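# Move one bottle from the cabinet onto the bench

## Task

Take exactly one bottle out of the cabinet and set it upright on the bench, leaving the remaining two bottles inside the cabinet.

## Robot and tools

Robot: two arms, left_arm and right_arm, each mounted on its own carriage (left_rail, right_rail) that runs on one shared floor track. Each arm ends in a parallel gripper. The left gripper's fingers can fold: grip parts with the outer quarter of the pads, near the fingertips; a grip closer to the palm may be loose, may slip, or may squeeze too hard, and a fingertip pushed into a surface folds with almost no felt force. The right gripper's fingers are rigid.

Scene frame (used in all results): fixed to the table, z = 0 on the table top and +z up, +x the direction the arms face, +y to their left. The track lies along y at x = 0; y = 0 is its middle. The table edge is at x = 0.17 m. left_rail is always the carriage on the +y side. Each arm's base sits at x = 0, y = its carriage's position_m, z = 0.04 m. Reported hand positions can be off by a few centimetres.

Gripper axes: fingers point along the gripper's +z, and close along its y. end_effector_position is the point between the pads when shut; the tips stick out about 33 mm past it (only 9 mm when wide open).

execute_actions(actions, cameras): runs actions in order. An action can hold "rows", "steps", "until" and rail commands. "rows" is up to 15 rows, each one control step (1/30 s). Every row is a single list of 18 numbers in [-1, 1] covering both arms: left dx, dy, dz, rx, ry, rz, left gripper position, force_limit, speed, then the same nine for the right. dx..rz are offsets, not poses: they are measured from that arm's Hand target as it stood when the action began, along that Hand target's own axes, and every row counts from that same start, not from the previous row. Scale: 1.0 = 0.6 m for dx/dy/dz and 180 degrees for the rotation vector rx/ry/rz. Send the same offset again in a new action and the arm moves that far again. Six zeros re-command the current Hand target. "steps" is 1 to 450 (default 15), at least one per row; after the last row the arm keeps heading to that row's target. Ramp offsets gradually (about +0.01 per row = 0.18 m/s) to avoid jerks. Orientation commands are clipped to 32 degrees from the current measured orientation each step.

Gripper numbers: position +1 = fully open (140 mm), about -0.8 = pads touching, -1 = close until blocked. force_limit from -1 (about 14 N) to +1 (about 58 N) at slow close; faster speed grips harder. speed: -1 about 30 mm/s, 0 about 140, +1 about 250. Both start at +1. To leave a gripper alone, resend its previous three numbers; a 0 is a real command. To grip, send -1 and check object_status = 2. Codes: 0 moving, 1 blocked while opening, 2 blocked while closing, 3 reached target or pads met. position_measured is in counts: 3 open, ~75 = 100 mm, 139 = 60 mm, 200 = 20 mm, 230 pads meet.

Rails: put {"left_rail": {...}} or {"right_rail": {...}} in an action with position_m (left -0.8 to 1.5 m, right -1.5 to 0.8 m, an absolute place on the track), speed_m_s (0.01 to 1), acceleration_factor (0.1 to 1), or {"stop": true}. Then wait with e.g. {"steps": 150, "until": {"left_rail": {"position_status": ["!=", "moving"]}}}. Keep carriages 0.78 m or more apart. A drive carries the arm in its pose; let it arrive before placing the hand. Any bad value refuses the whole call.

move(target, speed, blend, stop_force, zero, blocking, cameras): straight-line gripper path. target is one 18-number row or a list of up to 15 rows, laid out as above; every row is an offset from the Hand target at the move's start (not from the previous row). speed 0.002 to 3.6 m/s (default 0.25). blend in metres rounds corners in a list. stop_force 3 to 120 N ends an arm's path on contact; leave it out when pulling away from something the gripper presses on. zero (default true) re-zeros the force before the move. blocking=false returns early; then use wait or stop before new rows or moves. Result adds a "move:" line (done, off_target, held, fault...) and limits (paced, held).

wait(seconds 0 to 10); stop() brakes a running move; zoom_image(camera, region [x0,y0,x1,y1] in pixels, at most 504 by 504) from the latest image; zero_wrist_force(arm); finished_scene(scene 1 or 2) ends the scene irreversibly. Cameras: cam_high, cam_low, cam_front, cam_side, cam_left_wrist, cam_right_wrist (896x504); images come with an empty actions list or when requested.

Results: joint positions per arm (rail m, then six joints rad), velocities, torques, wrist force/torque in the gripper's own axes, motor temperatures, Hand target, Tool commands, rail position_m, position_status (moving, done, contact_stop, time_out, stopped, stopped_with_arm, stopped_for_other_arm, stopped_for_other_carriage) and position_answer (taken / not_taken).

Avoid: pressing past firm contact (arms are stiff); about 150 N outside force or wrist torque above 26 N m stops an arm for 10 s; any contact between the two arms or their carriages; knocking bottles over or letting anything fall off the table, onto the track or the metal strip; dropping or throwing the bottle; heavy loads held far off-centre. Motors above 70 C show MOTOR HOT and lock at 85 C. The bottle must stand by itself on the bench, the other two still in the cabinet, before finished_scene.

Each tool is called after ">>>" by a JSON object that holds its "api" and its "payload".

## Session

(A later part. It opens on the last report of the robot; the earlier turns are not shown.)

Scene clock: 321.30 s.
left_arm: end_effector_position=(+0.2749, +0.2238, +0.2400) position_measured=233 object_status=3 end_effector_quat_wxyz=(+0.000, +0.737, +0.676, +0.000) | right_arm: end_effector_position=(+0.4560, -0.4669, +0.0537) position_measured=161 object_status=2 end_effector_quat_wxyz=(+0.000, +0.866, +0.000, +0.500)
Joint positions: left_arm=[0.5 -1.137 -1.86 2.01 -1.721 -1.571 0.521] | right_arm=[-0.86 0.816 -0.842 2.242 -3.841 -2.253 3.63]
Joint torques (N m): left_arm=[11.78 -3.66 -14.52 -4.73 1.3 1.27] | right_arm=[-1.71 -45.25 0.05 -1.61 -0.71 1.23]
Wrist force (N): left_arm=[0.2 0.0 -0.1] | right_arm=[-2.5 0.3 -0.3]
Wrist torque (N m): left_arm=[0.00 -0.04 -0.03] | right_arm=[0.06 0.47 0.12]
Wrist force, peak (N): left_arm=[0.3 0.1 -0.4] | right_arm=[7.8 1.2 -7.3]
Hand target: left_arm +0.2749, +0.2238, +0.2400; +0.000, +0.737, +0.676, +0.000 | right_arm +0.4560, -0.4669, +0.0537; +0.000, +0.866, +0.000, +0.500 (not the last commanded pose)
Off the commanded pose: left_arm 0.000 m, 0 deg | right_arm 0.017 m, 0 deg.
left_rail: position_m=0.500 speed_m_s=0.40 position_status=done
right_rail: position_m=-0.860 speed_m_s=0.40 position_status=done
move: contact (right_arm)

>>> {"api": "execute_actions", "payload": {"actions": [{"rows":[[0,0,0,0,0,0,-1,-1,0,0,0,0,0,0,0,0.25,-0.1,-1]],"steps":55}]}}

>>> {"api": "move", "payload": {"target": [[-0.10138,-0.00185,0,0,0,-0.02778,-1,-1,0,-0.04167,0,-0.07217,0,0,0,0.25,-0.1,-1],[-0.15395,0.0016,0,0,0,-0.08333,-1,-1,0,-0.08333,0,-0.14433,0,0,0,0.25,-0.1,-1],[-0.20507,0.01393,0,0,0,-0.13889,-1,-1,0,-0.125,0,-0.2165,0,0,0,0.25,-0.1,-1],[-0.25325,0.03503,0,0,0,-0.19444,-1,-1,0,-0.125,0,-0.2165,0,0,0,0.25,-0.1,-1],[-0.29702,0.0643,0,0,0,-0.25,-1,-1,0,-0.125,0,-0.2165,0,0,0,0.25,-0.1,-1],[-0.33502,0.10058,0,0,0,-0.30556,-1,-1,0,-0.125,0,-0.2165,0,0,0,0.25,-0.1,-1],[-0.36627,0.14297,0,0,0,-0.36111,-1,-1,0,-0.125,0,-0.2165,0,0,0,0.25,-0.1,-1],[-0.38957,0.19017,0,0,0,-0.41667,-1,-1,0,-0.125,0,-0.2165,0,0,0,0.25,-0.1,-1],[-0.4044,0.24048,0,0,0,-0.47222,-1,-1,0,-0.125,0,-0.2165,0,0,0,0.25,-0.1,-1],[-0.40848,0.26662,0,0,0,-0.5,-1,-1,0,-0.125,0,-0.2165,0,0,0,0.25,-0.1,-1]], "speed": [0.1,0.16,0.16,0.16,0.16,0.16,0.16,0.16,0.16,0.16], "blend": 0.01, "stop_force": 30, "cameras": ["cam_front", "cam_right_wrist"]}}

>>> {"api": "move", "payload": {"target": [[-0.11622,0.01017,0,0,0,0,-1,-1,0,0,0,0,0,0,0,0.25,-0.1,-1]], "speed": 0.03, "stop_force": 12, "cameras": ["cam_front", "cam_high"]}}

Scene clock: 336.03 s.
left_arm: end_effector_position=(+0.2749, +0.2238, +0.2400) position_measured=233 object_status=3 end_effector_quat_wxyz=(+0.000, +0.737, +0.676, +0.000) | right_arm: end_effector_position=(+0.4560, -0.4670, +0.0537) position_measured=98 object_status=3 end_effector_quat_wxyz=(+0.000, +0.866, +0.000, +0.500)
Joint positions: left_arm=[0.5 -1.137 -1.86 2.01 -1.721 -1.571 0.521] | right_arm=[-0.86 0.816 -0.842 2.242 -3.841 -2.253 3.63]
Joint torques (N m): left_arm=[12.11 -4.83 -15.31 -4.63 1.1 1.01] | right_arm=[-1.95 -43.24 -2.37 -5.13 -0.72 1.15]
Wrist force (N): left_arm=[0.1 0.1 -0.3] | right_arm=[-1.7 0.7 -0.8]
Wrist torque (N m): left_arm=[0.02 -0.02 -0.02] | right_arm=[0.09 0.43 0.15]
Wrist force, peak (N): left_arm=[0.3 -0.1 -0.5] | right_arm=[-2.8 0.4 -0.3]
Hand target: left_arm +0.2749, +0.2238, +0.2400; +0.000, +0.737, +0.676, +0.000 | right_arm +0.4560, -0.4670, +0.0537; +0.000, +0.866, +0.000, +0.500
Off the commanded pose: left_arm 0.000 m, 0 deg | right_arm 0.000 m, 0 deg.
left_rail: position_m=0.500 speed_m_s=0.40 position_status=done
right_rail: position_m=-0.860 speed_m_s=0.40 position_status=done

Scene clock: 342.23 s.
left_arm: end_effector_position=(+0.4129, -0.0343, +0.2400) position_measured=233 object_status=3 end_effector_quat_wxyz=(+0.000, +0.044, +0.999, +0.000) | right_arm: end_effector_position=(+0.3060, -0.4670, +0.0537) position_measured=98 object_status=3 end_effector_quat_wxyz=(+0.000, +0.866, +0.000, +0.500)
Joint positions: left_arm=[0.5 -1.112 -1.154 1.256 -1.673 -1.571 -1.024] | right_arm=[-0.86 1.134 -0.922 2.405 -3.688 -2.473 3.96]
Joint torques (N m): left_arm=[13.63 -32.46 -32.34 -1.43 1.98 -1.46] | right_arm=[8.81 -40.48 -1.36 -1.21 -3.28 1.48]
Wrist force (N): left_arm=[2.4 0.1 -4.2] | right_arm=[-1.8 0.4 -0.8]
Wrist torque (N m): left_arm=[0.09 -0.21 0.16] | right_arm=[0.04 0.43 0.05]
Wrist force, peak (N): left_arm=[8.4 0.7 -0.7] | right_arm=[-2.4 0.5 -1.4]
Hand target: left_arm +0.4129, -0.0343, +0.2400; +0.000, +0.044, +0.999, +0.000 | right_arm +0.3060, -0.4670, +0.0537; +0.000, +0.866, +0.000, +0.500
Off the commanded pose: left_arm 0.000 m, 0 deg | right_arm 0.000 m, 0 deg.
left_rail: position_m=0.500 speed_m_s=0.40 position_status=done
right_rail: position_m=-0.860 speed_m_s=0.40 position_status=done
move: done
Images, in order (width x height): cam_front 896x504, cam_right_wrist 896x504.

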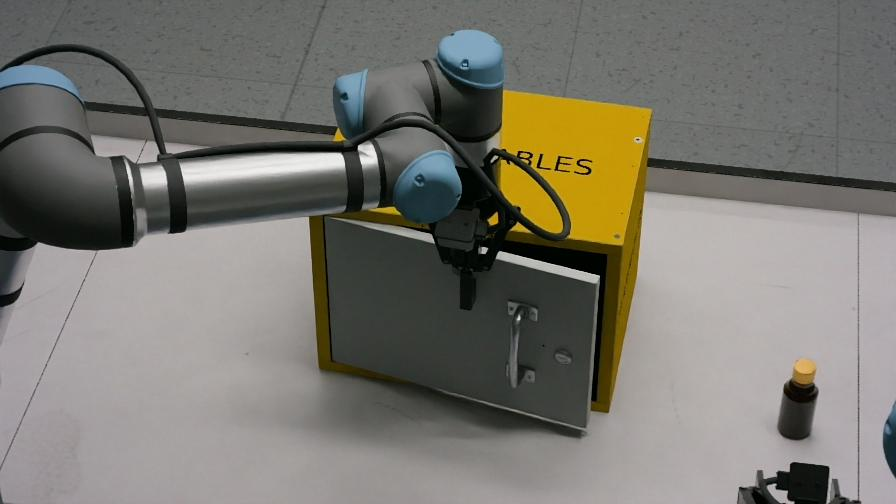

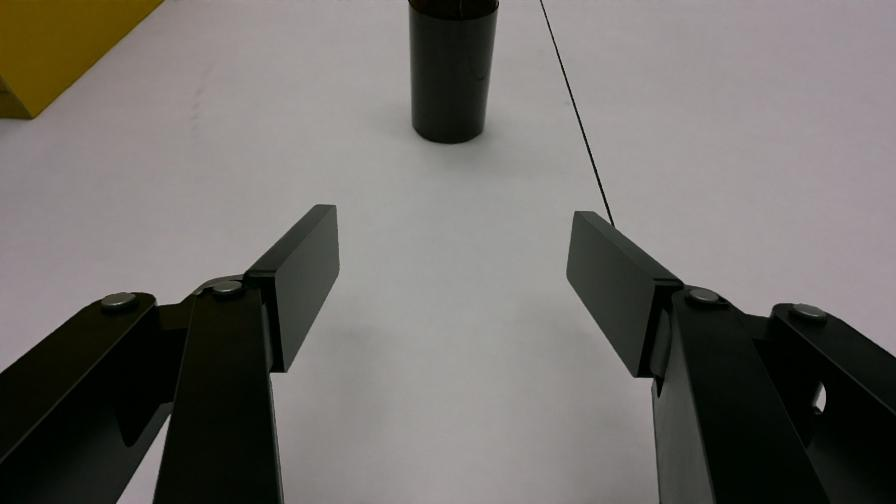

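Scene clock: 344.47 s.
left_arm: end_effector_position=(+0.4435, -0.0342, +0.2400) position_measured=233 object_status=3 end_effector_quat_wxyz=(+0.000, +0.044, +0.999, +0.000) | right_arm: end_effector_position=(+0.3060, -0.4670, +0.0537) position_measured=98 object_status=3 end_effector_quat_wxyz=(+0.000, +0.866, +0.000, +0.500)
Joint positions: left_arm=[0.5 -1.071 -1.105 1.185 -1.65 -1.571 -0.984] | right_arm=[-0.86 1.134 -0.922 2.405 -3.688 -2.473 3.96]
Joint torques (N m): left_arm=[-11.12 -53.5 -15.26 -4.85 -1.11 -1.4] | right_arm=[9.05 -40.75 -3.98 -1.14 -3.22 1.42]
Wrist force (N): left_arm=[-0.3 -0.9 -1.5] | right_arm=[-1.9 0.6 -0.7]
Wrist torque (N m): left_arm=[-0.19 0.07 0.08] | right_arm=[0.09 0.44 0.05]
Wrist force, peak (N): left_arm=[28.6 0.7 -2.6] | right_arm=[-2.1 0.5 -0.7]
Hand target: left_arm +0.4435, -0.0342, +0.2400; +0.000, +0.044, +0.999, +0.000 (not the last commanded pose) | right_arm +0.3060, -0.4670, +0.0537; +0.000, +0.866, +0.000, +0.500
Off the commanded pose: left_arm 0.039 m, 0 deg | right_arm 0.000 m, 0 deg.
left_rail: position_m=0.500 speed_m_s=0.40 position_status=done
right_rail: position_m=-0.860 speed_m_s=0.40 position_status=done
move: contact (left_arm)
Images, in order (width x height): cam_high 896x504, cam_front 896x504.

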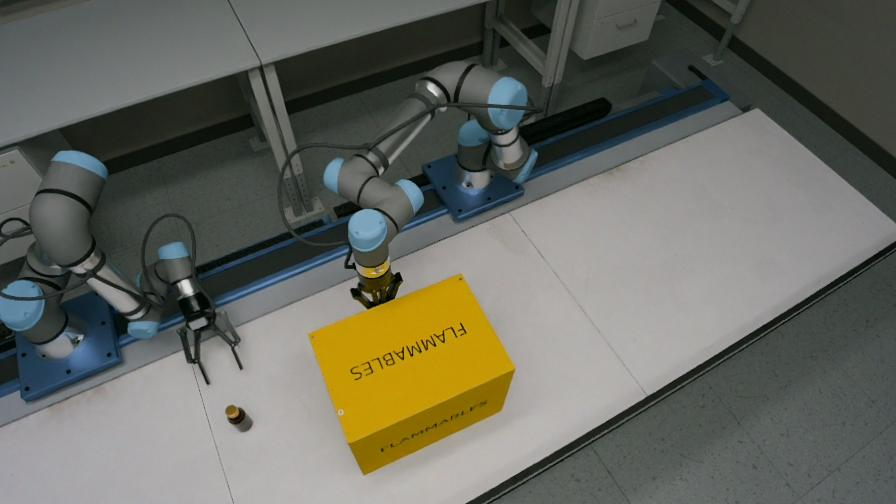

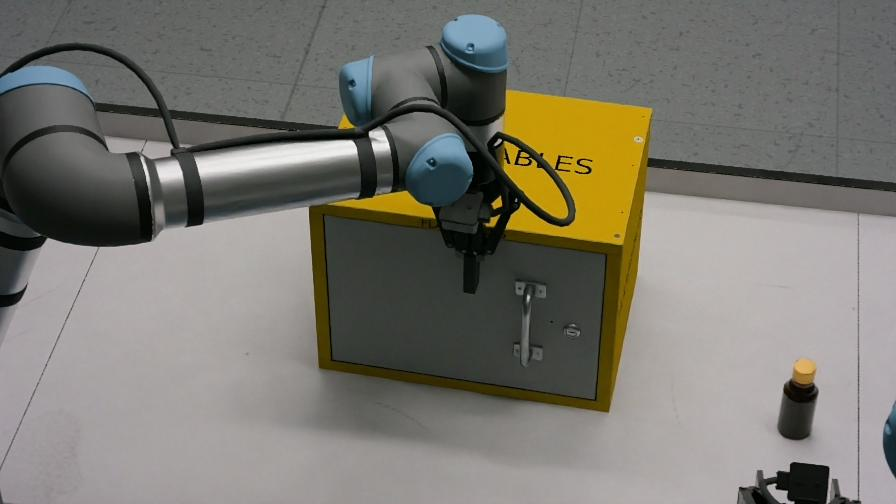

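>>> {"api": "move", "payload": {"target": [[0.13283,-0.01162,0,0,0,0,-1,-1,0,0,0,0,0,0,0,0.25,-0.1,-1]], "speed": 0.15, "cameras": ["cam_front"]}}

Scene clock: 347.03 s.
left_arm: end_effector_position=(+0.3635, -0.0342, +0.2400) position_measured=233 object_status=3 end_effector_quat_wxyz=(+0.000, +0.044, +0.999, +0.000) | right_arm: end_effector_position=(+0.3060, -0.4670, +0.0537) position_measured=98 object_status=3 end_effector_quat_wxyz=(+0.000, +0.866, +0.000, +0.500)
Joint positions: left_arm=[0.5 -1.181 -1.226 1.357 -1.702 -1.571 -1.094] | right_arm=[-0.86 1.134 -0.922 2.405 -3.688 -2.473 3.96]
Joint torques (N m): left_arm=[-10.72 -46.86 -15.86 -4.75 1.61 -1.43] | right_arm=[9.35 -40.53 -6.26 -1.31 -3.19 1.52]
Wrist force (N): left_arm=[-0.3 -1.1 -1.4] | right_arm=[-1.9 0.5 -0.7]
Wrist torque (N m): left_arm=[-0.22 0.07 0.10] | right_arm=[0.06 0.43 0.04]
Wrist force, peak (N): left_arm=[-1.9 -0.9 -1.6] | right_arm=[-2.2 0.7 -0.8]
Hand target: left_arm +0.3635, -0.0342, +0.2400; +0.000, +0.044, +0.999, +0.000 | right_arm +0.3060, -0.4670, +0.0537; +0.000, +0.866, +0.000, +0.500
Off the commanded pose: left_arm 0.000 m, 0 deg | right_arm 0.000 m, 0 deg.
left_rail: position_m=0.500 speed_m_s=0.40 position_status=done
right_rail: position_m=-0.860 speed_m_s=0.40 position_status=done
move: done
Images, in order (width x height): cam_front 896x504.

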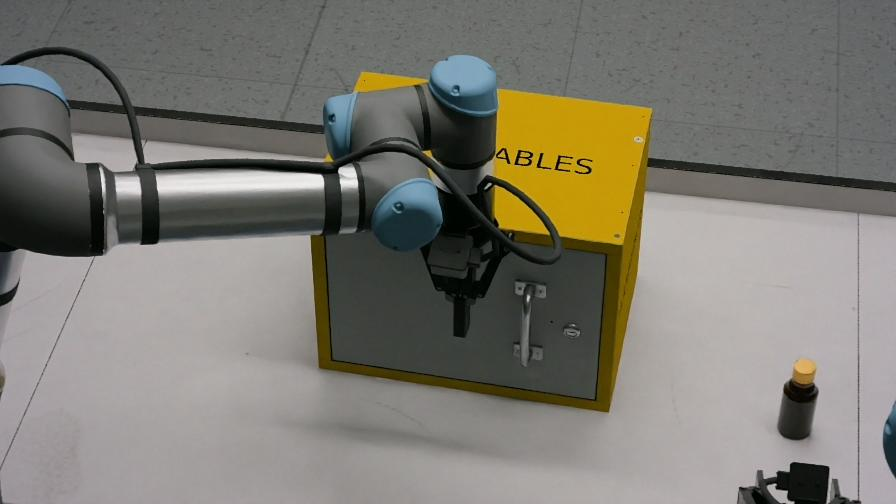

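The bottle is standing upright on the bench. The other two are still in the cabinet, the door is closed, and both grippers are clear, so I'm ending the scene.

>>> {"api": "finished_scene", "payload": {"scene": 2}}

The scene is finished: the task was done.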